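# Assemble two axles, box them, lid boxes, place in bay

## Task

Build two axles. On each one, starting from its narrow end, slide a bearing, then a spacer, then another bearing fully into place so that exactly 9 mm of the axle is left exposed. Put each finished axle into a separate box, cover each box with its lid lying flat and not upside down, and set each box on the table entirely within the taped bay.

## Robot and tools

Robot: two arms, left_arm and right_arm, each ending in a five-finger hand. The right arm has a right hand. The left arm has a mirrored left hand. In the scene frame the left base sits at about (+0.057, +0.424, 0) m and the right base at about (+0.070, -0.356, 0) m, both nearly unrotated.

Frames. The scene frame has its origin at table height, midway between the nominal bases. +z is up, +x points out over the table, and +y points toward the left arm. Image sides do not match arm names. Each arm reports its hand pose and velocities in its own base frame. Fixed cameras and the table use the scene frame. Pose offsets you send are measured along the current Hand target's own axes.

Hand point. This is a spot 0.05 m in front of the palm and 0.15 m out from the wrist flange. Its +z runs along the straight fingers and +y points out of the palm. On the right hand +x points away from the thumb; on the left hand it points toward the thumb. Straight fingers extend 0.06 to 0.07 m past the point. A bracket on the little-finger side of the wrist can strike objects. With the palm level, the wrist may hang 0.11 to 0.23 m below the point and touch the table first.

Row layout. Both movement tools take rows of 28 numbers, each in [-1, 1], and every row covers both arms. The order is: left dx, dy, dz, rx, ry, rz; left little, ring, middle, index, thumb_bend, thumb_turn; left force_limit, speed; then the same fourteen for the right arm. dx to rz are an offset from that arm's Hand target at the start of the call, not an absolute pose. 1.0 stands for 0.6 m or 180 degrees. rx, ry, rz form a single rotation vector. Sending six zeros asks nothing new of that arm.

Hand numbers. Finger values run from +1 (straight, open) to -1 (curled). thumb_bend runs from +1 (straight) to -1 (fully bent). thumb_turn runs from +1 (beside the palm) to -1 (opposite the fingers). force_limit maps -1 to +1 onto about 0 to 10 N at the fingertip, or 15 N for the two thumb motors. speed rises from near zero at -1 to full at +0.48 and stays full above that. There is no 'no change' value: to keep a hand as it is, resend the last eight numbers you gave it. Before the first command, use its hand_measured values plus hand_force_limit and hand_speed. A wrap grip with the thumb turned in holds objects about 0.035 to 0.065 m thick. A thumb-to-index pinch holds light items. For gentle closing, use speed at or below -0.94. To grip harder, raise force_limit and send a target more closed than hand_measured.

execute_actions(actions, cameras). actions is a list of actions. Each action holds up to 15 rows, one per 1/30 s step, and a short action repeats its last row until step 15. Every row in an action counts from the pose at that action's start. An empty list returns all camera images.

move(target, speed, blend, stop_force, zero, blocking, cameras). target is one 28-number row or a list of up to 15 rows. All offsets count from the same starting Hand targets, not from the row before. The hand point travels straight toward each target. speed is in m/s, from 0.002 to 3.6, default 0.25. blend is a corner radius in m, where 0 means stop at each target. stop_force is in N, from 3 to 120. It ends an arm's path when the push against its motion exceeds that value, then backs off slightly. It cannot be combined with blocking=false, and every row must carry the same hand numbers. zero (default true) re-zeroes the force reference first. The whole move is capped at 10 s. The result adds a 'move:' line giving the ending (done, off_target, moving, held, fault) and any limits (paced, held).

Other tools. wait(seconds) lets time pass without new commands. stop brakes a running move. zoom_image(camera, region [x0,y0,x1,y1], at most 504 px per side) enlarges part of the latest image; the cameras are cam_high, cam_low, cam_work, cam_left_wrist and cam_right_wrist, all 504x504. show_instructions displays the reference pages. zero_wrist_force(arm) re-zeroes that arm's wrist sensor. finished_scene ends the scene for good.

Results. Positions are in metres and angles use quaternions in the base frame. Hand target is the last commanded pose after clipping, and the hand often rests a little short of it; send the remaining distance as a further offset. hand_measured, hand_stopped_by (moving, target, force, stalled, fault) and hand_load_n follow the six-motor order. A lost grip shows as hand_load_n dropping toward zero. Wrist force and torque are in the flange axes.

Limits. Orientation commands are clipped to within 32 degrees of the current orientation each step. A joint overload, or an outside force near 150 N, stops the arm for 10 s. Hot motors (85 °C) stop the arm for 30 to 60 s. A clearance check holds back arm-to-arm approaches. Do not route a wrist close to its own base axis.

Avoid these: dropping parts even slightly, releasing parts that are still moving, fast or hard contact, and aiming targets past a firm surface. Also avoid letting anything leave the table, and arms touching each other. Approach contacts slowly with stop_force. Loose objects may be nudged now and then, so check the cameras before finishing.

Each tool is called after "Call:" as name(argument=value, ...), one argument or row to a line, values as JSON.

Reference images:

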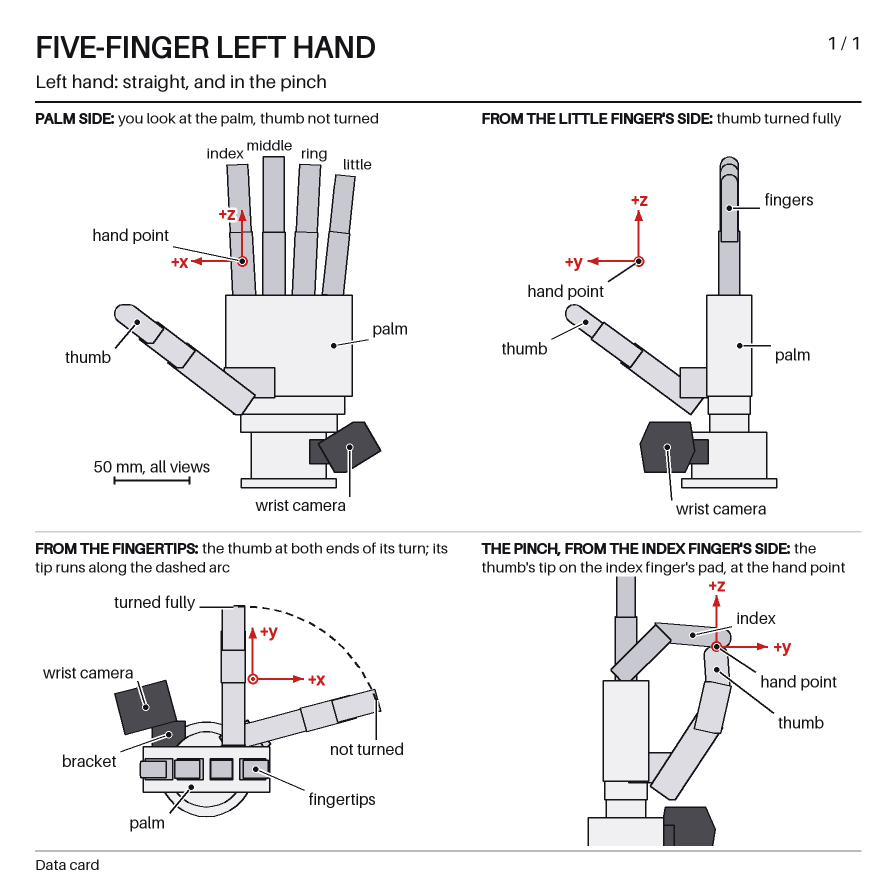

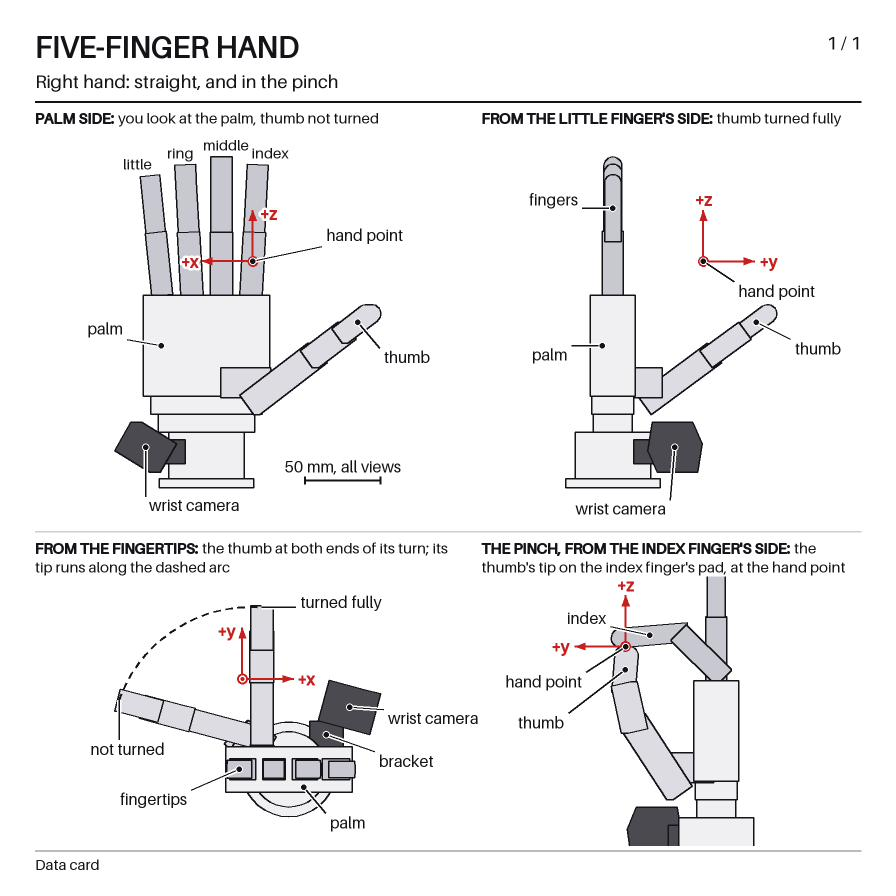

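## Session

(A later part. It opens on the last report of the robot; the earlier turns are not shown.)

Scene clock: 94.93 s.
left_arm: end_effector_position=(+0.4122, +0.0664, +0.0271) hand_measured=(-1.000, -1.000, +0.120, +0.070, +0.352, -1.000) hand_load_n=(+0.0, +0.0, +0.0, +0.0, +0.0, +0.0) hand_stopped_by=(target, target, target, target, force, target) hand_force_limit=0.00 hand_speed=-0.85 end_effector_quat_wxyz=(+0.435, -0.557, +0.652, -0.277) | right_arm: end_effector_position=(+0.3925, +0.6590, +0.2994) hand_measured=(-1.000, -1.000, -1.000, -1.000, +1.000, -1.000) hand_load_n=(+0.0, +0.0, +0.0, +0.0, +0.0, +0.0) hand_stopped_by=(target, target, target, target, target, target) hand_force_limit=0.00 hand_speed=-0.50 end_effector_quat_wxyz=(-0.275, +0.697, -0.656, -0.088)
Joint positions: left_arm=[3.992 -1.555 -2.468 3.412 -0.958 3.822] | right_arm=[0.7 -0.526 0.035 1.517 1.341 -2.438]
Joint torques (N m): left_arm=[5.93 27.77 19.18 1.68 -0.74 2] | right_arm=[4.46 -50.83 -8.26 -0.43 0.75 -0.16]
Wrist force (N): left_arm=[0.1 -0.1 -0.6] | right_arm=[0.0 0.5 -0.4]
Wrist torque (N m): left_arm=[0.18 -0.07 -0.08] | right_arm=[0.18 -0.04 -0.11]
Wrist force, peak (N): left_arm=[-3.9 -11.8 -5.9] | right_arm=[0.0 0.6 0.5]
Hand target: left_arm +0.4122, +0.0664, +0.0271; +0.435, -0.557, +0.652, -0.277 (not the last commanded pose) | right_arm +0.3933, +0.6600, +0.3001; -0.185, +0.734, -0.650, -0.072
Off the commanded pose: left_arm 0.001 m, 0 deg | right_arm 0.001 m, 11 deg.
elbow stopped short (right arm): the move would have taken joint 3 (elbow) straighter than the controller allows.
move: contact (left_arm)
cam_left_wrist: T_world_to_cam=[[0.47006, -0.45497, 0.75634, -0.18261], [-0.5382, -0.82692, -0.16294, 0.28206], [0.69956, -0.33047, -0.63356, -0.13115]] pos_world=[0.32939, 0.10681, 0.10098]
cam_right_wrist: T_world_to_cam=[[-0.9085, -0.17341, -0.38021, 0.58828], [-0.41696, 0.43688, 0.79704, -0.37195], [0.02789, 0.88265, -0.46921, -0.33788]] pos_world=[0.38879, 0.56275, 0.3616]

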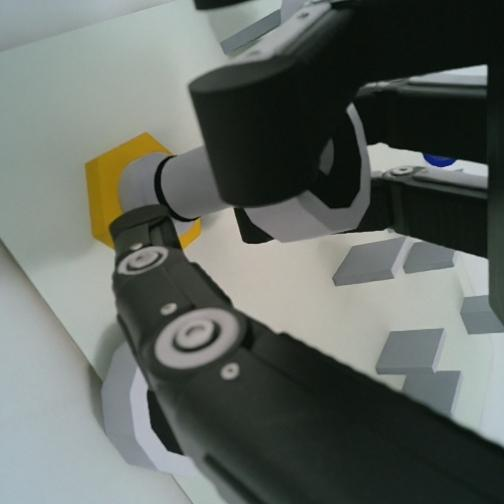

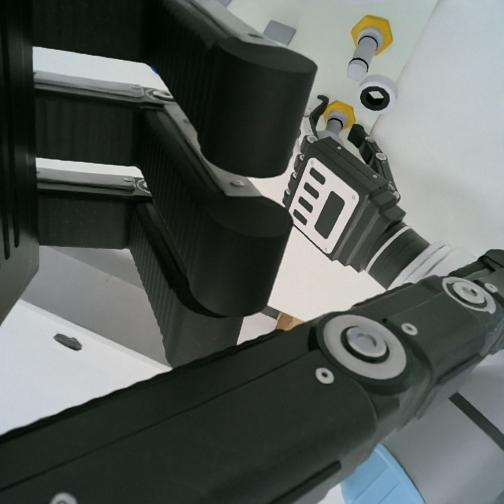

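Call:
execute_actions(
  actions=[],
  cameras=["cam_high","cam_work","cam_low"],
)

Call:
zoom_image(
  camera="cam_work",
  region=[210, 210, 300, 300],
)

Call:
zoom_image(
  camera="cam_low",
  region=[150, 150, 350, 350],
)

Scene clock: 95.20 s.
left_arm: end_effector_position=(+0.4122, +0.0664, +0.0271) hand_measured=(-1.000, -1.000, +0.120, +0.070, +0.352, -1.000) hand_load_n=(+0.0, +0.0, +0.0, -0.5, +0.0, +0.0) hand_stopped_by=(target, target, target, target, force, target) hand_force_limit=0.00 hand_speed=-0.85 end_effector_quat_wxyz=(+0.435, -0.557, +0.652, -0.277) | right_arm: end_effector_position=(+0.3925, +0.6590, +0.2994) hand_measured=(-1.000, -1.000, -1.000, -1.000, +1.000, -1.000) hand_load_n=(+0.0, +0.0, +0.0, +0.0, +0.0, +0.0) hand_stopped_by=(target, target, target, target, target, target) hand_force_limit=0.00 hand_speed=-0.50 end_effector_quat_wxyz=(-0.275, +0.697, -0.656, -0.088)
Joint positions: left_arm=[3.992 -1.555 -2.468 3.412 -0.958 3.822] | right_arm=[0.7 -0.526 0.035 1.517 1.341 -2.438]
Joint velocities: within noise
Joint torques (N m): left_arm=[5.78 28.05 19.38 1.71 -0.98 1.93] | right_arm=[3.63 -50.11 -8.29 -0.44 0.8 -0.05]
Motor temperatures (°C): left_arm=[37 36 24 37 31 39] | right_arm=[32 31 36 32 32 44]
Wrist force (N): left_arm=[0.3 0.3 -0.2] | right_arm=[0.2 0.7 0.1]
Wrist torque (N m): left_arm=[0.19 -0.07 -0.07] | right_arm=[0.18 -0.06 -0.09]
Wrist force, peak (N): left_arm=[0.0 -0.5 -0.9] | right_arm=[0.3 0.8 0.1]
Hand target: left_arm +0.4122, +0.0664, +0.0271; +0.435, -0.557, +0.652, -0.277 (not the last commanded pose) | right_arm +0.3933, +0.6600, +0.3001; -0.185, +0.734, -0.650, -0.072
Off the commanded pose: left_arm 0.001 m, 0 deg | right_arm 0.001 m, 11 deg.
Images, in order (width x height): cam_high 504x504, cam_low 504x504, cam_work 504x504.

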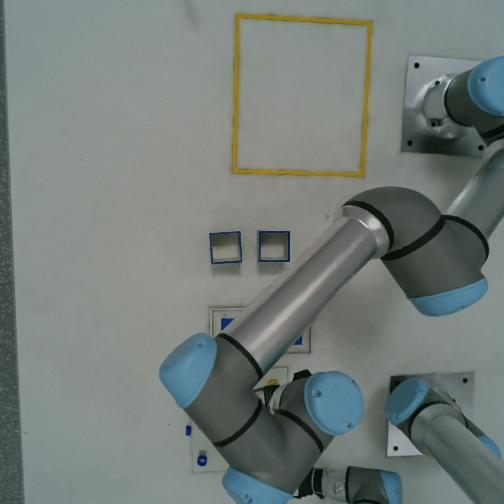

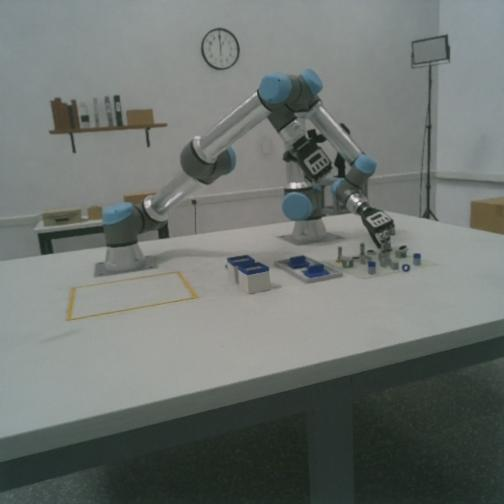

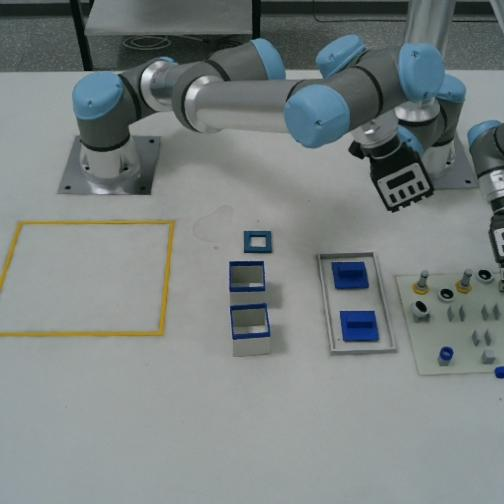

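Scaled by 5.600 from the camera's image (finer frame: 720x720).

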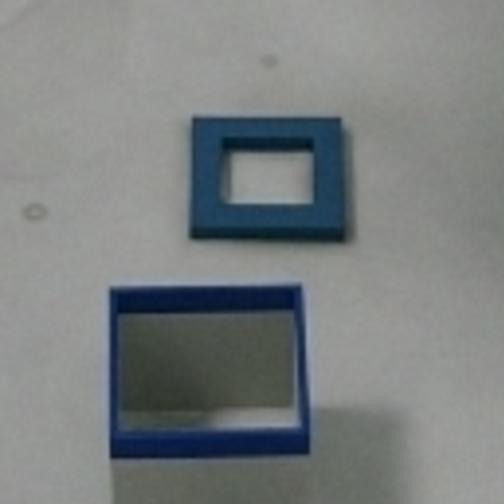

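Scaled by 2.520 from the camera's image (finer frame: 720x720).

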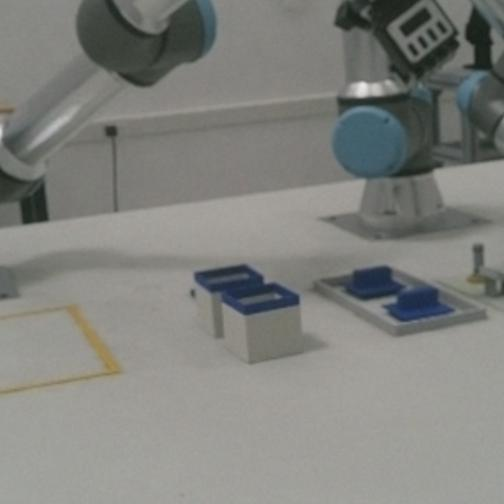

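Call:
move(
  target=[
    [0,0,0,0,0,0,-1,-1,0.12,0.07,0.85,-1,0,-0.3, 0,0,0,0,0,0,-1,-1,-1,-1,1,-1,0,-0.5],
    [0,-0.00323,0.00583,0,0,0,-1,-1,0.12,0.07,0.85,-1,0,-0.3, 0,0,0,0,0,0,-1,-1,-1,-1,1,-1,0,-0.5],
    [-0.0259,-0.08773,-0.04097,0,0,0,-1,-1,0.12,0.07,0.85,-1,0,-0.3, 0,0,0,0,0,0,-1,-1,-1,-1,1,-1,0,-0.5],
    [-0.03717,-0.08655,-0.03687,0,0.0404,-0.0729,-1,-1,-0.04,-0.1,0.36,-1,0,-0.3, 0,0,0,0,0,0,-1,-1,-1,-1,1,-1,0,-0.5],
  ],
  speed=0.08,
  cameras=["cam_left_wrist","cam_right_wrist"],
)

Call:
zoom_image(
  camera="cam_right_wrist",
  region=[280, 110, 380, 210],
)

Scene clock: 101.30 s.
left_arm: end_effector_position=(+0.4181, +0.0734, +0.0871) hand_measured=(-1.000, -1.000, -0.040, -0.100, +0.360, -1.000) hand_load_n=(+0.0, +0.0, +0.0, +0.0, +0.0, +0.0) hand_stopped_by=(target, target, target, target, target, target) hand_force_limit=0.00 hand_speed=-0.30 end_effector_quat_wxyz=(-0.358, +0.609, -0.610, +0.359) | right_arm: end_effector_position=(+0.3925, +0.6590, +0.2994) hand_measured=(-1.000, -1.000, -1.000, -1.000, +1.000, -1.000) hand_load_n=(+0.0, +0.0, +0.0, +0.0, +0.0, +0.0) hand_stopped_by=(target, target, target, target, target, target) hand_force_limit=0.00 hand_speed=-0.50 end_effector_quat_wxyz=(-0.275, +0.697, -0.656, -0.088)
Joint positions: left_arm=[4.13 -1.54 -2.313 3.061 -0.751 3.778] | right_arm=[0.7 -0.526 0.035 1.517 1.341 -2.438]
Joint torques (N m): left_arm=[-8.63 29.39 6.35 1.5 0.19 2.22] | right_arm=[3.45 -54.26 -8.47 -0.52 0.86 0.36]
Wrist force (N): left_arm=[-0.1 0.6 -0.3] | right_arm=[0.1 0.4 -0.2]
Wrist torque (N m): left_arm=[0.20 0.02 -0.06] | right_arm=[0.15 -0.05 -0.11]
Wrist force, peak (N): left_arm=[0.3 1.3 0.3] | right_arm=[0.1 0.8 -0.3]
Hand target: left_arm +0.4181, +0.0734, +0.0871; -0.358, +0.609, -0.610, +0.359 | right_arm +0.3933, +0.6600, +0.3001; -0.185, +0.734, -0.650, -0.072
Off the commanded pose: left_arm 0.000 m, 0 deg | right_arm 0.001 m, 11 deg.
elbow stopped short (right arm): the move would have taken joint 3 (elbow) straighter than the controller allows.
move: done
cam_left_wrist: T_world_to_cam=[[0.4705, -0.24353, 0.84813, -0.25122], [-0.53798, -0.84103, 0.05695, 0.28261], [0.69943, -0.48307, -0.52672, -0.093]] pos_world=[0.33528, 0.13158, 0.14799]
cam_right_wrist: T_world_to_cam=[[-0.9085, -0.17341, -0.38021, 0.58828], [-0.41696, 0.43688, 0.79704, -0.37195], [0.02789, 0.88265, -0.46921, -0.33788]] pos_world=[0.38879, 0.56275, 0.3616]

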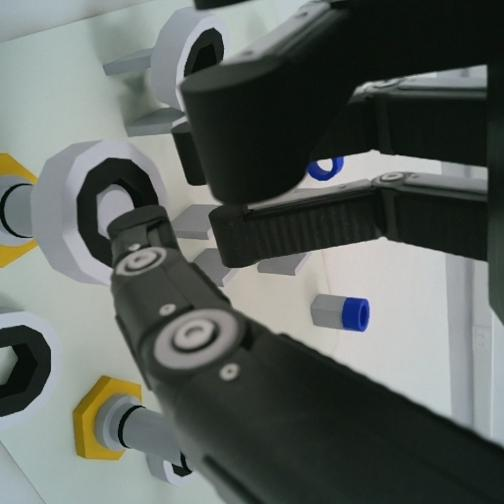

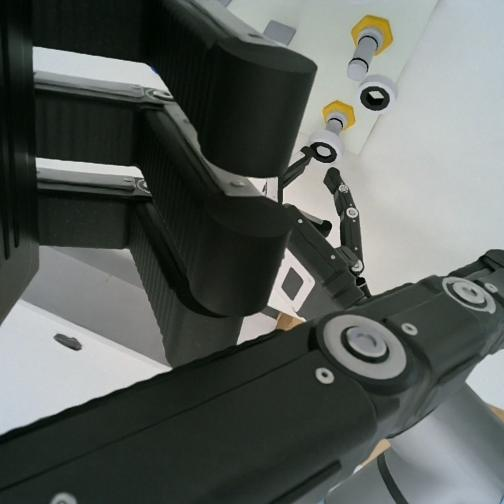

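Scaled by 5.040 from the camera's image (finer frame: 720x720).

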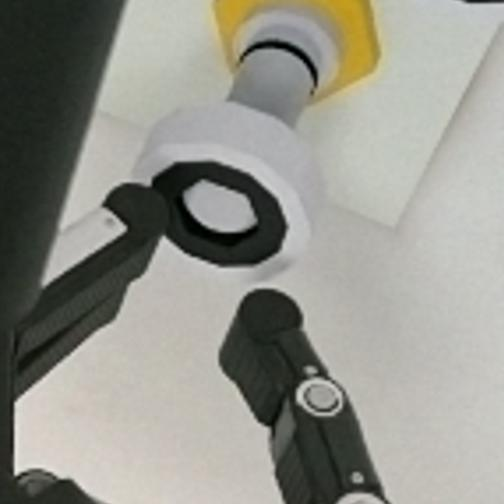

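Call:
zoom_image(
  camera="cam_left_wrist",
  region=[80, 100, 300, 320],
)

Scaled by 2.291 from the camera's image (finer frame: 720x720).

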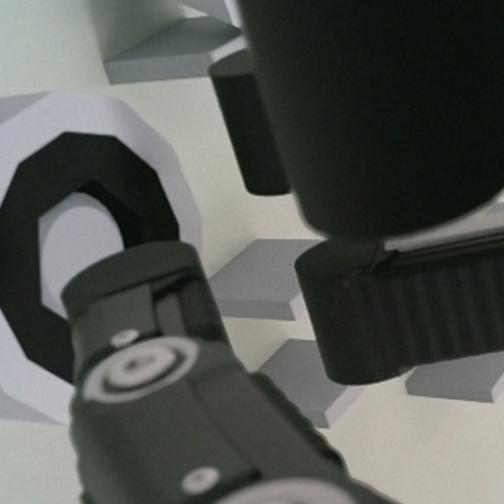

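Call:
move(
  target=[
    [0.00161,0.00243,-0.00438,0,0,0,-1,-1,-0.04,-0.1,0.29,-1,0,-0.3, 0,0,0,0,0,0,-1,-1,-1,-1,1,-1,0,-0.5],
  ],
  speed=0.05,
)

Call:
move(
  target=[0,0.02917,0.01617,0,0,0,-1,-1,-0.04,-0.1,0.29,-1,0,-0.3, 0,0,0,0,0,0,-1,-1,-1,-1,1,-1,0,-0.5],
  speed=0.02,
  stop_force=5,
  cameras=["cam_left_wrist","cam_right_wrist"],
)

Call:
zoom_image(
  camera="cam_right_wrist",
  region=[280, 110, 380, 210],
)

Call:
zoom_image(
  camera="cam_left_wrist",
  region=[80, 100, 300, 320],
)

Scene clock: 103.33 s.
left_arm: end_effector_position=(+0.4150, +0.0724, +0.0872) hand_measured=(-1.000, -1.000, -0.040, -0.100, +0.290, -1.000) hand_load_n=(+0.0, +0.0, +0.0, +0.5, +0.0, +0.0) hand_stopped_by=(target, target, target, target, target, target) hand_force_limit=0.00 hand_speed=-0.30 end_effector_quat_wxyz=(-0.358, +0.609, -0.610, +0.359) | right_arm: end_effector_position=(+0.3925, +0.6590, +0.2994) hand_measured=(-1.000, -1.000, -1.000, -1.000, +1.000, -1.000) hand_load_n=(+0.0, +0.0, +0.0, +0.5, +0.0, +0.0) hand_stopped_by=(target, target, target, target, target, target) hand_force_limit=0.00 hand_speed=-0.50 end_effector_quat_wxyz=(-0.275, +0.697, -0.656, -0.088)
Joint positions: left_arm=[4.139 -1.533 -2.321 3.055 -0.745 3.788] | right_arm=[0.7 -0.526 0.035 1.517 1.341 -2.438]
Joint torques (N m): left_arm=[-8.56 -0.41 21.43 1.33 -0.69 -2.04] | right_arm=[2.77 -56 -8.27 -0.45 1.09 0.41]
Wrist force (N): left_arm=[-0.1 0.7 -0.2] | right_arm=[0.0 0.3 0.3]
Wrist torque (N m): left_arm=[0.20 0.03 -0.13] | right_arm=[0.10 -0.05 -0.12]
Wrist force, peak (N): left_arm=[-0.1 0.9 -0.4] | right_arm=[-0.1 0.9 -0.2]
Hand target: left_arm +0.4150, +0.0724, +0.0871; -0.358, +0.609, -0.610, +0.359 | right_arm +0.3933, +0.6600, +0.3001; -0.185, +0.734, -0.650, -0.072
Off the commanded pose: left_arm 0.000 m, 0 deg | right_arm 0.001 m, 11 deg.
elbow stopped short (right arm): the move would have taken joint 3 (elbow) straighter than the controller allows.
move: done

Scene clock: 105.07 s.
left_arm: end_effector_position=(+0.4150, +0.0724, +0.0750) hand_measured=(-1.000, -1.000, -0.040, -0.100, +0.290, -1.000) hand_load_n=(+0.0, +0.0, +0.0, +0.0, +0.0, +0.0) hand_stopped_by=(target, target, target, target, target, target) hand_force_limit=0.00 hand_speed=-0.30 end_effector_quat_wxyz=(-0.358, +0.609, -0.610, +0.359) | right_arm: end_effector_position=(+0.3925, +0.6590, +0.2994) hand_measured=(-1.000, -1.000, -1.000, -1.000, +1.000, -1.000) hand_load_n=(+0.0, +0.0, +0.0, +0.0, +0.0, +0.0) hand_stopped_by=(target, target, target, target, target, target) hand_force_limit=0.00 hand_speed=-0.50 end_effector_quat_wxyz=(-0.275, +0.697, -0.656, -0.088)
Joint positions: left_arm=[4.139 -1.56 -2.337 3.098 -0.745 3.788] | right_arm=[0.7 -0.526 0.035 1.517 1.341 -2.438]
Joint torques (N m): left_arm=[-6.46 29.43 21.27 1.02 0.41 -0.64] | right_arm=[2.88 -56.4 -9.11 -0.56 0.9 0.26]
Wrist force (N): left_arm=[-0.3 0.9 -0.4] | right_arm=[0.0 0.6 0.0]
Wrist torque (N m): left_arm=[0.26 0.05 -0.14] | right_arm=[0.16 -0.04 -0.11]
Wrist force, peak (N): left_arm=[0.4 -9.8 -4.0] | right_arm=[-0.1 0.9 0.0]
Hand target: left_arm +0.4150, +0.0724, +0.0750; -0.358, +0.609, -0.610, +0.359 (not the last commanded pose) | right_arm +0.3933, +0.6600, +0.3001; -0.185, +0.734, -0.650, -0.072
Off the commanded pose: left_arm 0.008 m, 0 deg | right_arm 0.001 m, 11 deg.
elbow stopped short (right arm): the move would have taken joint 3 (elbow) straighter than the controller allows.
move: contact (left_arm)
cam_left_wrist: T_world_to_cam=[[0.4705, -0.24353, 0.84813, -0.23979], [-0.53798, -0.84103, 0.05695, 0.28085], [0.69943, -0.48307, -0.52672, -0.09776]] pos_world=[0.33228, 0.13058, 0.13589]
cam_right_wrist: T_world_to_cam=[[-0.9085, -0.17341, -0.38021, 0.58828], [-0.41696, 0.43688, 0.79704, -0.37195], [0.02789, 0.88265, -0.46921, -0.33788]] pos_world=[0.38879, 0.56275, 0.3616]

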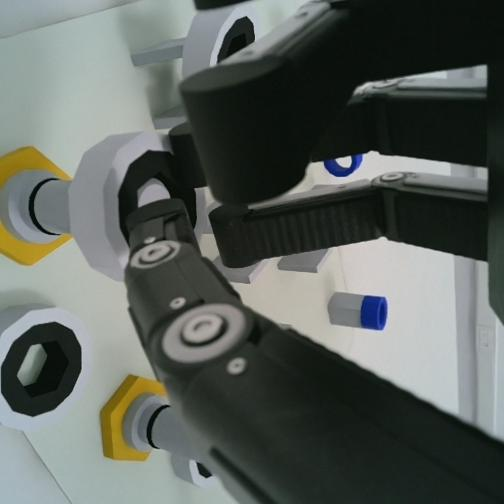

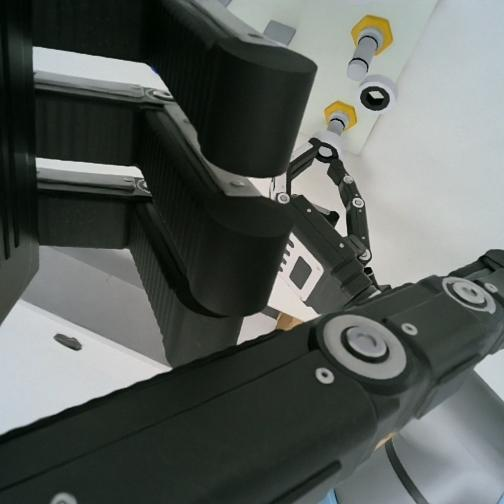

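Scaled by 5.040 from the camera's image (finer frame: 720x720).

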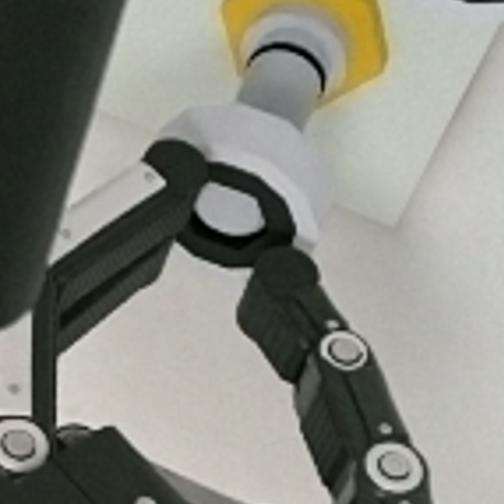

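Scaled by 2.291 from the camera's image (finer frame: 720x720).

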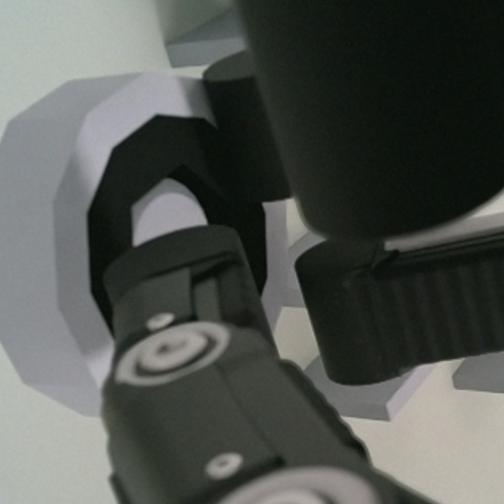

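Call:
move(
  target=[0,0.01458,0.00808,0,0,0,-1,-1,-0.04,-0.1,0.29,-1,0,-0.3, 0,0,0,0,0,0,-1,-1,-1,-1,1,-1,0,-0.5],
  speed=0.02,
  stop_force=22,
  cameras=["cam_left_wrist","cam_right_wrist"],
)

Call:
zoom_image(
  camera="cam_right_wrist",
  region=[280, 110, 380, 210],
)

Scene clock: 106.77 s.
left_arm: end_effector_position=(+0.4150, +0.0724, +0.0650) hand_measured=(-1.000, -1.000, -0.040, -0.100, +0.290, -1.000) hand_load_n=(+0.0, +0.0, +0.0, +0.0, +0.0, +0.0) hand_stopped_by=(target, target, target, target, target, target) hand_force_limit=0.00 hand_speed=-0.30 end_effector_quat_wxyz=(-0.358, +0.609, -0.610, +0.359) | right_arm: end_effector_position=(+0.3925, +0.6590, +0.2994) hand_measured=(-1.000, -1.000, -1.000, -1.000, +1.000, -1.000) hand_load_n=(+0.0, +0.0, +0.0, +0.0, +0.0, +0.0) hand_stopped_by=(target, target, target, target, target, target) hand_force_limit=0.00 hand_speed=-0.50 end_effector_quat_wxyz=(-0.275, +0.697, -0.656, -0.088)
Joint positions: left_arm=[4.139 -1.583 -2.35 3.134 -0.745 3.788] | right_arm=[0.7 -0.526 0.035 1.517 1.341 -2.438]
Joint torques (N m): left_arm=[5.13 30.2 20.18 -3.74 -0.52 1.61] | right_arm=[4.08 -59.18 -8.68 -0.44 0.85 0.25]
Wrist force (N): left_arm=[0.0 0.6 -0.5] | right_arm=[-0.1 0.6 0.2]
Wrist torque (N m): left_arm=[0.22 -0.02 -0.11] | right_arm=[0.16 -0.03 -0.11]
Wrist force, peak (N): left_arm=[-0.3 -16.2 -6.2] | right_arm=[0.5 0.6 0.3]
Hand target: left_arm +0.4150, +0.0724, +0.0650; -0.358, +0.609, -0.610, +0.359 | right_arm +0.3933, +0.6600, +0.3001; -0.185, +0.734, -0.650, -0.072
Off the commanded pose: left_arm 0.000 m, 0 deg | right_arm 0.001 m, 11 deg.
elbow stopped short (right arm): the move would have taken joint 3 (elbow) straighter than the controller allows.
move: done
cam_left_wrist: T_world_to_cam=[[0.4705, -0.24353, 0.84813, -0.23126], [-0.53798, -0.84103, 0.05695, 0.28136], [0.69943, -0.48307, -0.52672, -0.10296]] pos_world=[0.33219, 0.13058, 0.12589]
cam_right_wrist: T_world_to_cam=[[-0.9085, -0.17341, -0.38021, 0.58828], [-0.41696, 0.43688, 0.79704, -0.37195], [0.02789, 0.88265, -0.46921, -0.33788]] pos_world=[0.38879, 0.56275, 0.3616]

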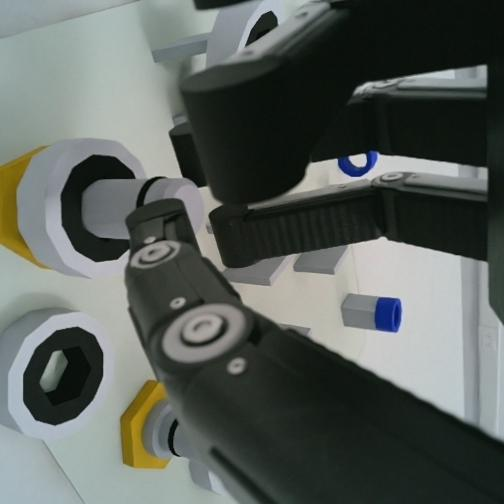

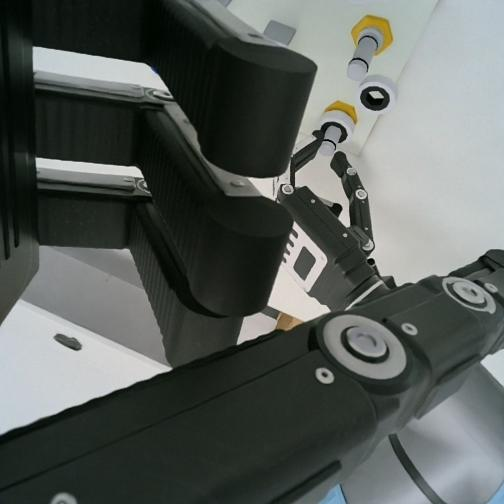

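Scaled by 5.040 from the camera's image (finer frame: 720x720).

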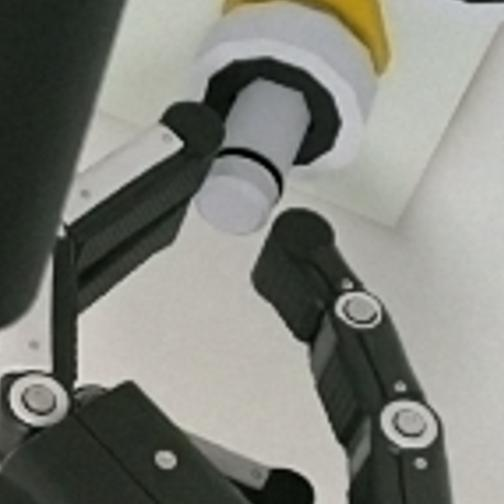

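Call:
zoom_image(
  camera="cam_left_wrist",
  region=[310, 130, 450, 350],
)

Scaled by 2.291 from the camera's image (finer frame: 720x720).

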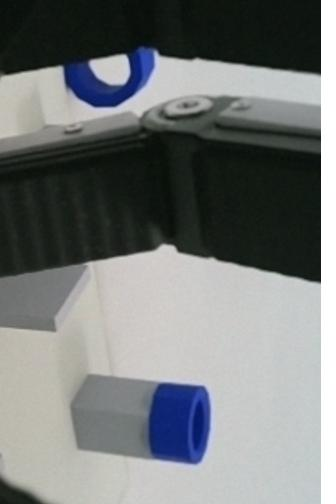

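Call:
move(
  target=[
    [0,-0.0948,-0.05254,0,0,0,-1,-1,-0.04,-0.1,0.29,-1,0,-0.3, 0,0,0,0,0,0,-1,-1,-1,-1,1,-1,0,-0.5],
    [0.0217,-0.17965,0.10065,0,0,0,-1,-1,-0.04,-0.1,0.85,-1,0,-0.3, 0,0,0,0,0,0,-1,-1,-1,-1,1,-1,0,-0.5],
  ],
  speed=0.15,
  cameras=["cam_left_wrist","cam_right_wrist"],
)

Scene clock: 111.50 s.
left_arm: end_effector_position=(+0.5201, +0.0592, +0.1299) hand_measured=(-1.000, -1.000, -0.040, -0.100, +0.850, -1.000) hand_load_n=(+0.0, +0.0, +0.0, +0.0, +0.0, +0.0) hand_stopped_by=(target, target, target, target, target, target) hand_force_limit=0.00 hand_speed=-0.30 end_effector_quat_wxyz=(-0.358, +0.609, -0.610, +0.359) | right_arm: end_effector_position=(+0.3925, +0.6590, +0.2994) hand_measured=(-1.000, -1.000, -1.000, -1.000, +1.000, -1.000) hand_load_n=(+0.0, +0.5, +0.0, +0.0, +0.0, +0.0) hand_stopped_by=(target, target, target, target, target, target) hand_force_limit=0.00 hand_speed=-0.50 end_effector_quat_wxyz=(-0.275, +0.697, -0.656, -0.088)
Joint positions: left_arm=[3.808 -1.657 -2.022 3.063 -0.998 3.507] | right_arm=[0.7 -0.526 0.035 1.517 1.341 -2.438]
Joint torques (N m): left_arm=[-5.8 33.72 24.48 -3.13 -0.9 -1.69] | right_arm=[2.16 -59.11 -8.74 -0.63 0.8 0.3]
Wrist force (N): left_arm=[-0.3 0.5 -0.4] | right_arm=[0.0 0.5 0.2]
Wrist torque (N m): left_arm=[0.21 0.04 -0.28] | right_arm=[0.14 -0.05 -0.10]
Wrist force, peak (N): left_arm=[0.1 2.0 0.2] | right_arm=[0.1 0.9 0.4]
Hand target: left_arm +0.5201, +0.0592, +0.1299; -0.358, +0.609, -0.610, +0.359 | right_arm +0.3933, +0.6600, +0.3001; -0.185, +0.734, -0.650, -0.072
Off the commanded pose: left_arm 0.000 m, 0 deg | right_arm 0.001 m, 11 deg.
elbow stopped short (right arm): the move would have taken joint 3 (elbow) straighter than the controller allows.
move: done
cam_left_wrist: T_world_to_cam=[[0.4705, -0.24353, 0.84813, -0.33897], [-0.53798, -0.84103, 0.05695, 0.3231], [0.69943, -0.48307, -0.52672, -0.14866]] pos_world=[0.43728, 0.11738, 0.19079]
cam_right_wrist: T_world_to_cam=[[-0.90849, -0.17342, -0.38023, 0.58829], [-0.41697, 0.43688, 0.79704, -0.37194], [0.02789, 0.88265, -0.46921, -0.33788]] pos_world=[0.38879, 0.56275, 0.3616]

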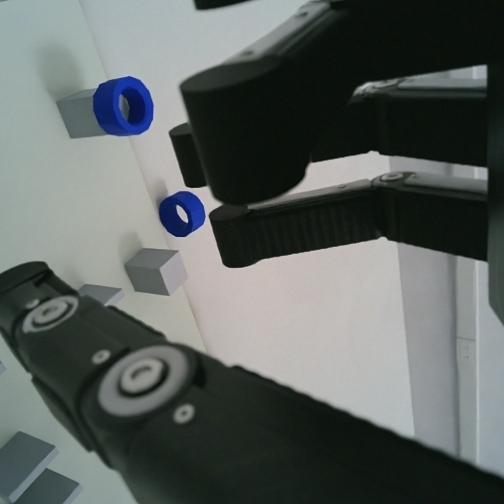

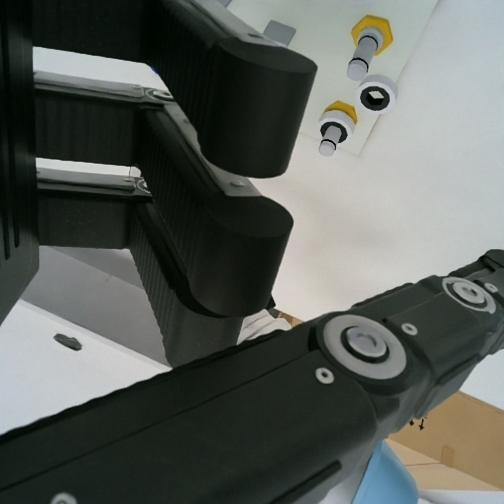

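Call:
zoom_image(
  camera="cam_left_wrist",
  region=[40, 60, 220, 240],
)

Call:
zoom_image(
  camera="cam_right_wrist",
  region=[300, 80, 400, 180],
)

Scaled by 2.800 from the camera's image (finer frame: 720x720).

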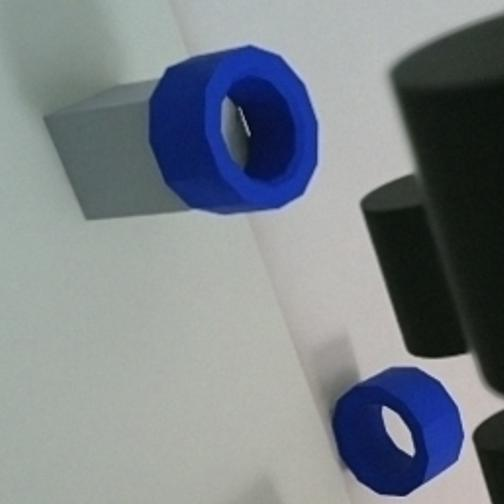

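Scaled by 5.040 from the camera's image (finer frame: 720x720).

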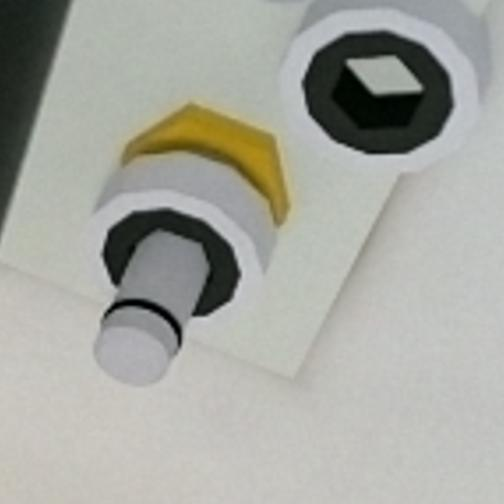

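Call:
move(
  target=[-0.01383,-0.02407,0.1466,0,0,0,-1,-1,-0.04,-0.1,0.85,-1,0,-0.3, 0,0,0,0,0,0,-1,-1,-1,-1,1,-1,0,-0.5],
  speed=0.15,
  cameras=["cam_left_wrist"],
)

Scene clock: 113.60 s.
left_arm: end_effector_position=(+0.6040, +0.0673, +0.0998) hand_measured=(-1.000, -1.000, -0.040, -0.100, +0.850, -1.000) hand_load_n=(+0.0, +0.0, +0.0, +0.0, +0.0, +0.0) hand_stopped_by=(target, target, target, target, target, target) hand_force_limit=0.00 hand_speed=-0.30 end_effector_quat_wxyz=(-0.358, +0.609, -0.610, +0.359) | right_arm: end_effector_position=(+0.3925, +0.6590, +0.2994) hand_measured=(-1.000, -1.000, -1.000, -1.000, +1.000, -1.000) hand_load_n=(+0.0, +0.0, +0.0, +0.5, +0.0, +0.0) hand_stopped_by=(target, target, target, target, target, target) hand_force_limit=0.00 hand_speed=-0.50 end_effector_quat_wxyz=(-0.275, +0.697, -0.656, -0.088)
Joint positions: left_arm=[3.693 -1.877 -1.83 3.129 -1.093 3.433] | right_arm=[0.7 -0.526 0.035 1.517 1.341 -2.438]
Joint torques (N m): left_arm=[5.44 34.83 20.77 -2.99 1.67 2.19] | right_arm=[2.87 -59.36 -9.14 -0.36 0.7 0.25]
Wrist force (N): left_arm=[0.0 0.7 -0.3] | right_arm=[0.1 0.5 -0.1]
Wrist torque (N m): left_arm=[0.23 0.01 -0.23] | right_arm=[0.16 -0.05 -0.10]
Wrist force, peak (N): left_arm=[-0.1 1.2 -1.7] | right_arm=[-0.2 0.8 0.4]
Hand target: left_arm +0.6040, +0.0674, +0.0998; -0.358, +0.609, -0.610, +0.359 | right_arm +0.3933, +0.6600, +0.3001; -0.185, +0.734, -0.650, -0.072
Off the commanded pose: left_arm 0.000 m, 0 deg | right_arm 0.001 m, 11 deg.
elbow stopped short (right arm): the move would have taken joint 3 (elbow) straighter than the controller allows.
move: done
cam_left_wrist: T_world_to_cam=[[0.47056, -0.24347, 0.84811, -0.35098], [-0.53804, -0.84099, 0.0571, 0.37677], [0.69935, -0.48318, -0.52673, -0.21922]] pos_world=[0.52119, 0.12548, 0.16069]

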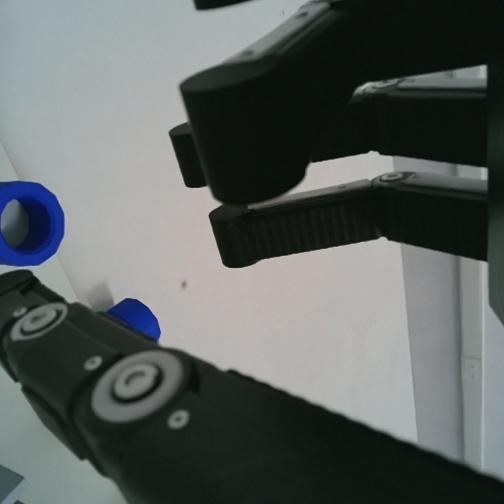

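Call:
move(
  target=[-0.00167,0.0766,0.03997,0,0,0,-1,-1,-0.04,-0.1,0.85,-1,0,-0.3, 0,0,0,0,0,0,-1,-1,-1,-1,1,-1,0,-0.5],
  speed=0.06,
  stop_force=5,
  cameras=["cam_left_wrist"],
)

Scene clock: 115.83 s.
left_arm: end_effector_position=(+0.6027, +0.0684, +0.0480) hand_measured=(-1.000, -1.000, -0.040, -0.100, +0.850, -1.000) hand_load_n=(+0.0, +0.0, +0.0, +0.0, +0.0, +0.0) hand_stopped_by=(target, target, target, target, target, target) hand_force_limit=0.00 hand_speed=-0.30 end_effector_quat_wxyz=(-0.358, +0.609, -0.610, +0.359) | right_arm: end_effector_position=(+0.3925, +0.6590, +0.2994) hand_measured=(-1.000, -1.000, -1.000, -1.000, +1.000, -1.000) hand_load_n=(+0.0, +0.0, +0.0, +0.0, +0.0, +0.0) hand_stopped_by=(target, target, target, target, target, target) hand_force_limit=0.00 hand_speed=-0.50 end_effector_quat_wxyz=(-0.275, +0.697, -0.656, -0.088)
Joint positions: left_arm=[3.697 -1.95 -1.888 3.259 -1.09 3.435] | right_arm=[0.7 -0.526 0.035 1.517 1.341 -2.438]
Joint torques (N m): left_arm=[-4.4 48.81 22.99 -3 -0.32 -1.68] | right_arm=[3.57 -58.89 -8.95 -0.46 0.71 0.52]
Wrist force (N): left_arm=[-0.1 0.6 -0.2] | right_arm=[0.0 0.3 0.0]
Wrist torque (N m): left_arm=[0.21 0.02 -0.27] | right_arm=[0.11 -0.04 -0.12]
Wrist force, peak (N): left_arm=[-0.1 1.6 -0.1] | right_arm=[0.0 0.9 0.2]
Hand target: left_arm +0.6027, +0.0684, +0.0480; -0.358, +0.609, -0.610, +0.359 | right_arm +0.3933, +0.6600, +0.3001; -0.185, +0.734, -0.650, -0.072
Off the commanded pose: left_arm 0.000 m, 0 deg | right_arm 0.001 m, 11 deg.
elbow stopped short (right arm): the move would have taken joint 3 (elbow) straighter than the controller allows.
move: done
cam_left_wrist: T_world_to_cam=[[0.4705, -0.24353, 0.84813, -0.30613], [-0.53798, -0.84103, 0.05695, 0.37994], [0.69943, -0.48307, -0.52672, -0.24513]] pos_world=[0.51989, 0.12658, 0.10889]

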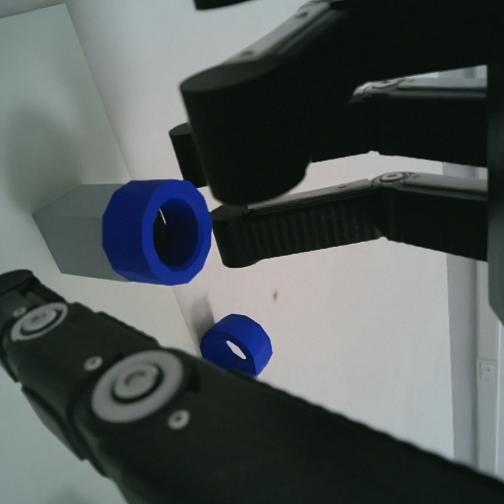

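Call:
move(
  target=[
    [0,0.00907,-0.0026,0,0,0,-1,-1,-0.04,-0.1,0.85,-1,-0.4,-0.3, 0,0,0,0,0,0,-1,-1,-1,-1,1,-1,0,-0.5],
    [0,0.00907,-0.0026,0,0,0,-1,-1,-0.04,-0.1,0.2,-1,-0.4,-0.88, 0,0,0,0,0,0,-1,-1,-1,-1,1,-1,0,-0.5],
  ],
  speed=0.05,
  cameras=["cam_left_wrist"],
)

Scene clock: 119.43 s.
left_arm: end_effector_position=(+0.5987, +0.0684, +0.0440) hand_measured=(-1.000, -1.000, -0.040, -0.100, +0.400, -1.000) hand_load_n=(+0.0, +0.0, +0.0, +5.0, +5.0, -0.5) hand_stopped_by=(target, target, target, target, force, target) hand_force_limit=-0.40 hand_speed=-0.88 end_effector_quat_wxyz=(-0.358, +0.609, -0.610, +0.359) | right_arm: end_effector_position=(+0.3925, +0.6590, +0.2994) hand_measured=(-1.000, -1.000, -1.000, -1.000, +1.000, -1.000) hand_load_n=(+0.0, +0.0, +0.0, +0.0, +0.0, +0.0) hand_stopped_by=(target, target, target, target, target, target) hand_force_limit=0.00 hand_speed=-0.50 end_effector_quat_wxyz=(-0.275, +0.697, -0.656, -0.088)
Joint positions: left_arm=[3.702 -1.949 -1.903 3.272 -1.086 3.438] | right_arm=[0.7 -0.526 0.035 1.517 1.341 -2.438]
Joint torques (N m): left_arm=[-8.18 21.11 22.45 -2.92 -0.9 -1.9] | right_arm=[2.14 -58.8 -8.86 -0.52 0.82 0.31]
Wrist force (N): left_arm=[0.1 0.3 -0.3] | right_arm=[0.0 0.5 0.2]
Wrist torque (N m): left_arm=[0.21 0.01 -0.26] | right_arm=[0.13 -0.04 -0.11]
Wrist force, peak (N): left_arm=[0.0 1.4 -0.4] | right_arm=[-0.2 0.9 0.1]
Hand target: left_arm +0.5987, +0.0684, +0.0440; -0.358, +0.609, -0.610, +0.359 | right_arm +0.3933, +0.6600, +0.3001; -0.185, +0.734, -0.650, -0.072
Off the commanded pose: left_arm 0.000 m, 0 deg | right_arm 0.001 m, 11 deg.
elbow stopped short (right arm): the move would have taken joint 3 (elbow) straighter than the controller allows.
move: done
cam_left_wrist: T_world_to_cam=[[0.4705, -0.24353, 0.84813, -0.30085], [-0.53798, -0.84103, 0.05695, 0.37802], [0.69943, -0.48307, -0.52672, -0.24444]] pos_world=[0.51589, 0.12658, 0.10489]

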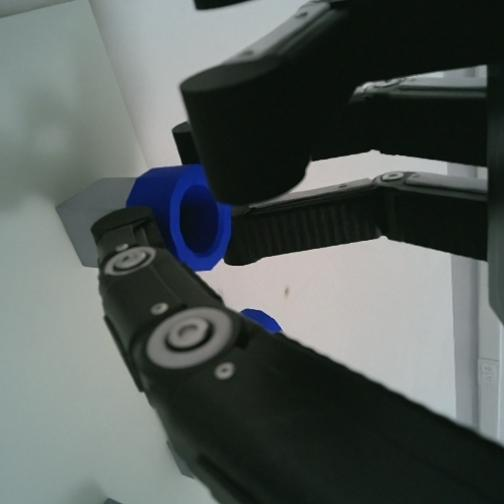

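Call:
move(
  target=[0,0,0,0,0,0,-1,-1,-0.2,-0.1,0.2,-1,-0.85,-0.94, 0,0,0,0,0,0,-1,-1,-1,-1,1,-1,0,-0.5],
  speed=0.05,
)

Scene clock: 120.10 s.
left_arm: end_effector_position=(+0.5987, +0.0684, +0.0440) hand_measured=(-1.000, -1.000, -0.044, -0.100, +0.400, -1.000) hand_load_n=(+0.0, +0.0, +1.0, +4.5, +5.0, -0.5) hand_stopped_by=(target, target, force, target, force, target) hand_force_limit=-0.85 hand_speed=-0.94 end_effector_quat_wxyz=(-0.358, +0.609, -0.610, +0.359) | right_arm: end_effector_position=(+0.3925, +0.6590, +0.2994) hand_measured=(-1.000, -1.000, -1.000, -1.000, +1.000, -1.000) hand_load_n=(+0.0, +0.0, +0.0, +0.0, +0.0, +0.0) hand_stopped_by=(target, target, target, target, target, target) hand_force_limit=0.00 hand_speed=-0.50 end_effector_quat_wxyz=(-0.275, +0.697, -0.656, -0.088)
Joint positions: left_arm=[3.702 -1.949 -1.903 3.272 -1.086 3.438] | right_arm=[0.7 -0.526 0.035 1.517 1.341 -2.438]
Joint torques (N m): left_arm=[-8.55 20.86 21.88 -2.86 -0.87 -1.94] | right_arm=[3.47 -59.7 -9.04 -0.54 0.7 0.32]
Wrist force (N): left_arm=[-0.2 0.6 -0.4] | right_arm=[0.0 0.5 -0.2]
Wrist torque (N m): left_arm=[0.23 0.04 -0.27] | right_arm=[0.17 -0.04 -0.10]
Wrist force, peak (N): left_arm=[0.0 0.9 -0.3] | right_arm=[-0.3 0.7 0.1]
Hand target: left_arm +0.5987, +0.0684, +0.0440; -0.358, +0.609, -0.610, +0.359 | right_arm +0.3933, +0.6600, +0.3001; -0.185, +0.734, -0.650, -0.072
Off the commanded pose: left_arm 0.000 m, 0 deg | right_arm 0.001 m, 11 deg.
elbow stopped short (right arm): the move would have taken joint 3 (elbow) straighter than the controller allows.
move: done

Call:
move(
  target=[
    [0,-0.0802,-0.04446,0,0,0,-1,-1,-0.2,-0.1,0.2,-1,-0.85,-0.94, 0,0,0,0,0,0,-1,-1,-1,-1,1,-1,0,-0.5],
    [-0.011,0.0718,-0.3047,0,0,0,-1,-1,-0.2,-0.1,0.2,-1,-0.85,-0.94, 0,0,0,0,0,0,-1,-1,-1,-1,1,-1,0,-0.5],
  ],
  speed=0.15,
  blend=[0.01,0],
  cameras=["cam_left_wrist","cam_right_wrist"],
)

Call:
zoom_image(
  camera="cam_right_wrist",
  region=[280, 110, 380, 210],
)

Call:
zoom_image(
  camera="cam_left_wrist",
  region=[40, 100, 260, 320],
)

Scene clock: 122.47 s.
left_arm: end_effector_position=(+0.4180, +0.0753, +0.0951) hand_measured=(-1.000, -1.000, -0.044, -0.100, +0.400, -1.000) hand_load_n=(+0.0, +0.0, +1.0, +4.0, +5.0, -0.5) hand_stopped_by=(target, target, force, target, force, target) hand_force_limit=-0.85 hand_speed=-0.94 end_effector_quat_wxyz=(-0.358, +0.609, -0.610, +0.359) | right_arm: end_effector_position=(+0.3925, +0.6590, +0.2994) hand_measured=(-1.000, -1.000, -1.000, -1.000, +1.000, -1.000) hand_load_n=(+0.0, +0.0, +0.0, +0.0, +0.0, +0.0) hand_stopped_by=(target, target, target, target, target, target) hand_force_limit=0.00 hand_speed=-0.50 end_effector_quat_wxyz=(-0.275, +0.697, -0.656, -0.088)
Joint positions: left_arm=[4.135 -1.527 -2.299 3.031 -0.748 3.784] | right_arm=[0.7 -0.526 0.035 1.517 1.341 -2.438]
Joint torques (N m): left_arm=[5.94 7.43 10.58 0.79 1.18 0.53] | right_arm=[2.76 -58.84 -7.73 -0.45 0.87 0.43]
Wrist force (N): left_arm=[-0.1 0.6 -0.2] | right_arm=[-0.1 0.5 -0.1]
Wrist torque (N m): left_arm=[0.20 0.03 -0.06] | right_arm=[0.16 -0.02 -0.12]
Wrist force, peak (N): left_arm=[0.1 2.4 0.2] | right_arm=[-0.1 0.9 -0.2]
Hand target: left_arm +0.4180, +0.0753, +0.0951; -0.358, +0.609, -0.610, +0.359 | right_arm +0.3933, +0.6600, +0.3001; -0.185, +0.734, -0.650, -0.072
Off the commanded pose: left_arm 0.000 m, 0 deg | right_arm 0.001 m, 11 deg.
elbow stopped short (right arm): the move would have taken joint 3 (elbow) straighter than the controller allows.
move: done
cam_left_wrist: T_world_to_cam=[[0.47054, -0.2435, 0.84811, -0.25751], [-0.5379, -0.84108, 0.05695, 0.28368], [0.69947, -0.483, -0.52674, -0.08782]] pos_world=[0.33519, 0.13348, 0.15599]
cam_right_wrist: T_world_to_cam=[[-0.90849, -0.17342, -0.38023, 0.58829], [-0.41697, 0.43688, 0.79704, -0.37194], [0.02789, 0.88265, -0.46921, -0.33788]] pos_world=[0.38879, 0.56275, 0.3616]

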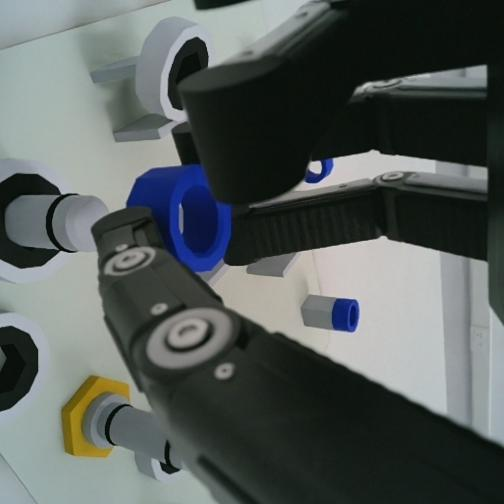

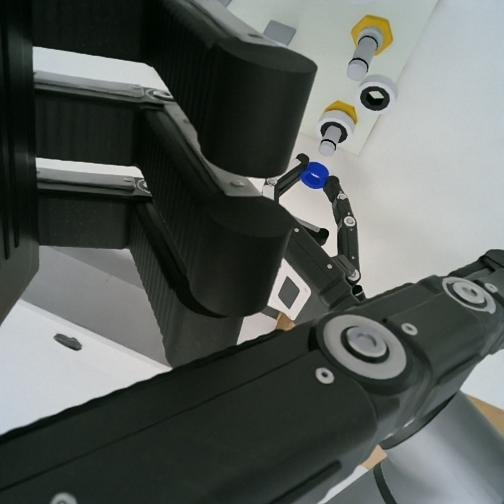

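Scaled by 5.040 from the camera's image (finer frame: 720x720).

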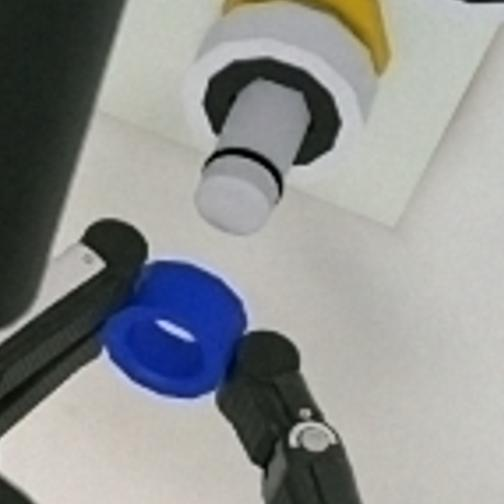

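Scaled by 2.291 from the camera's image (finer frame: 720x720).

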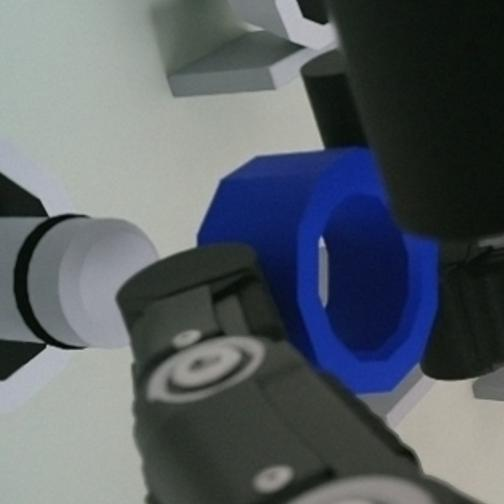

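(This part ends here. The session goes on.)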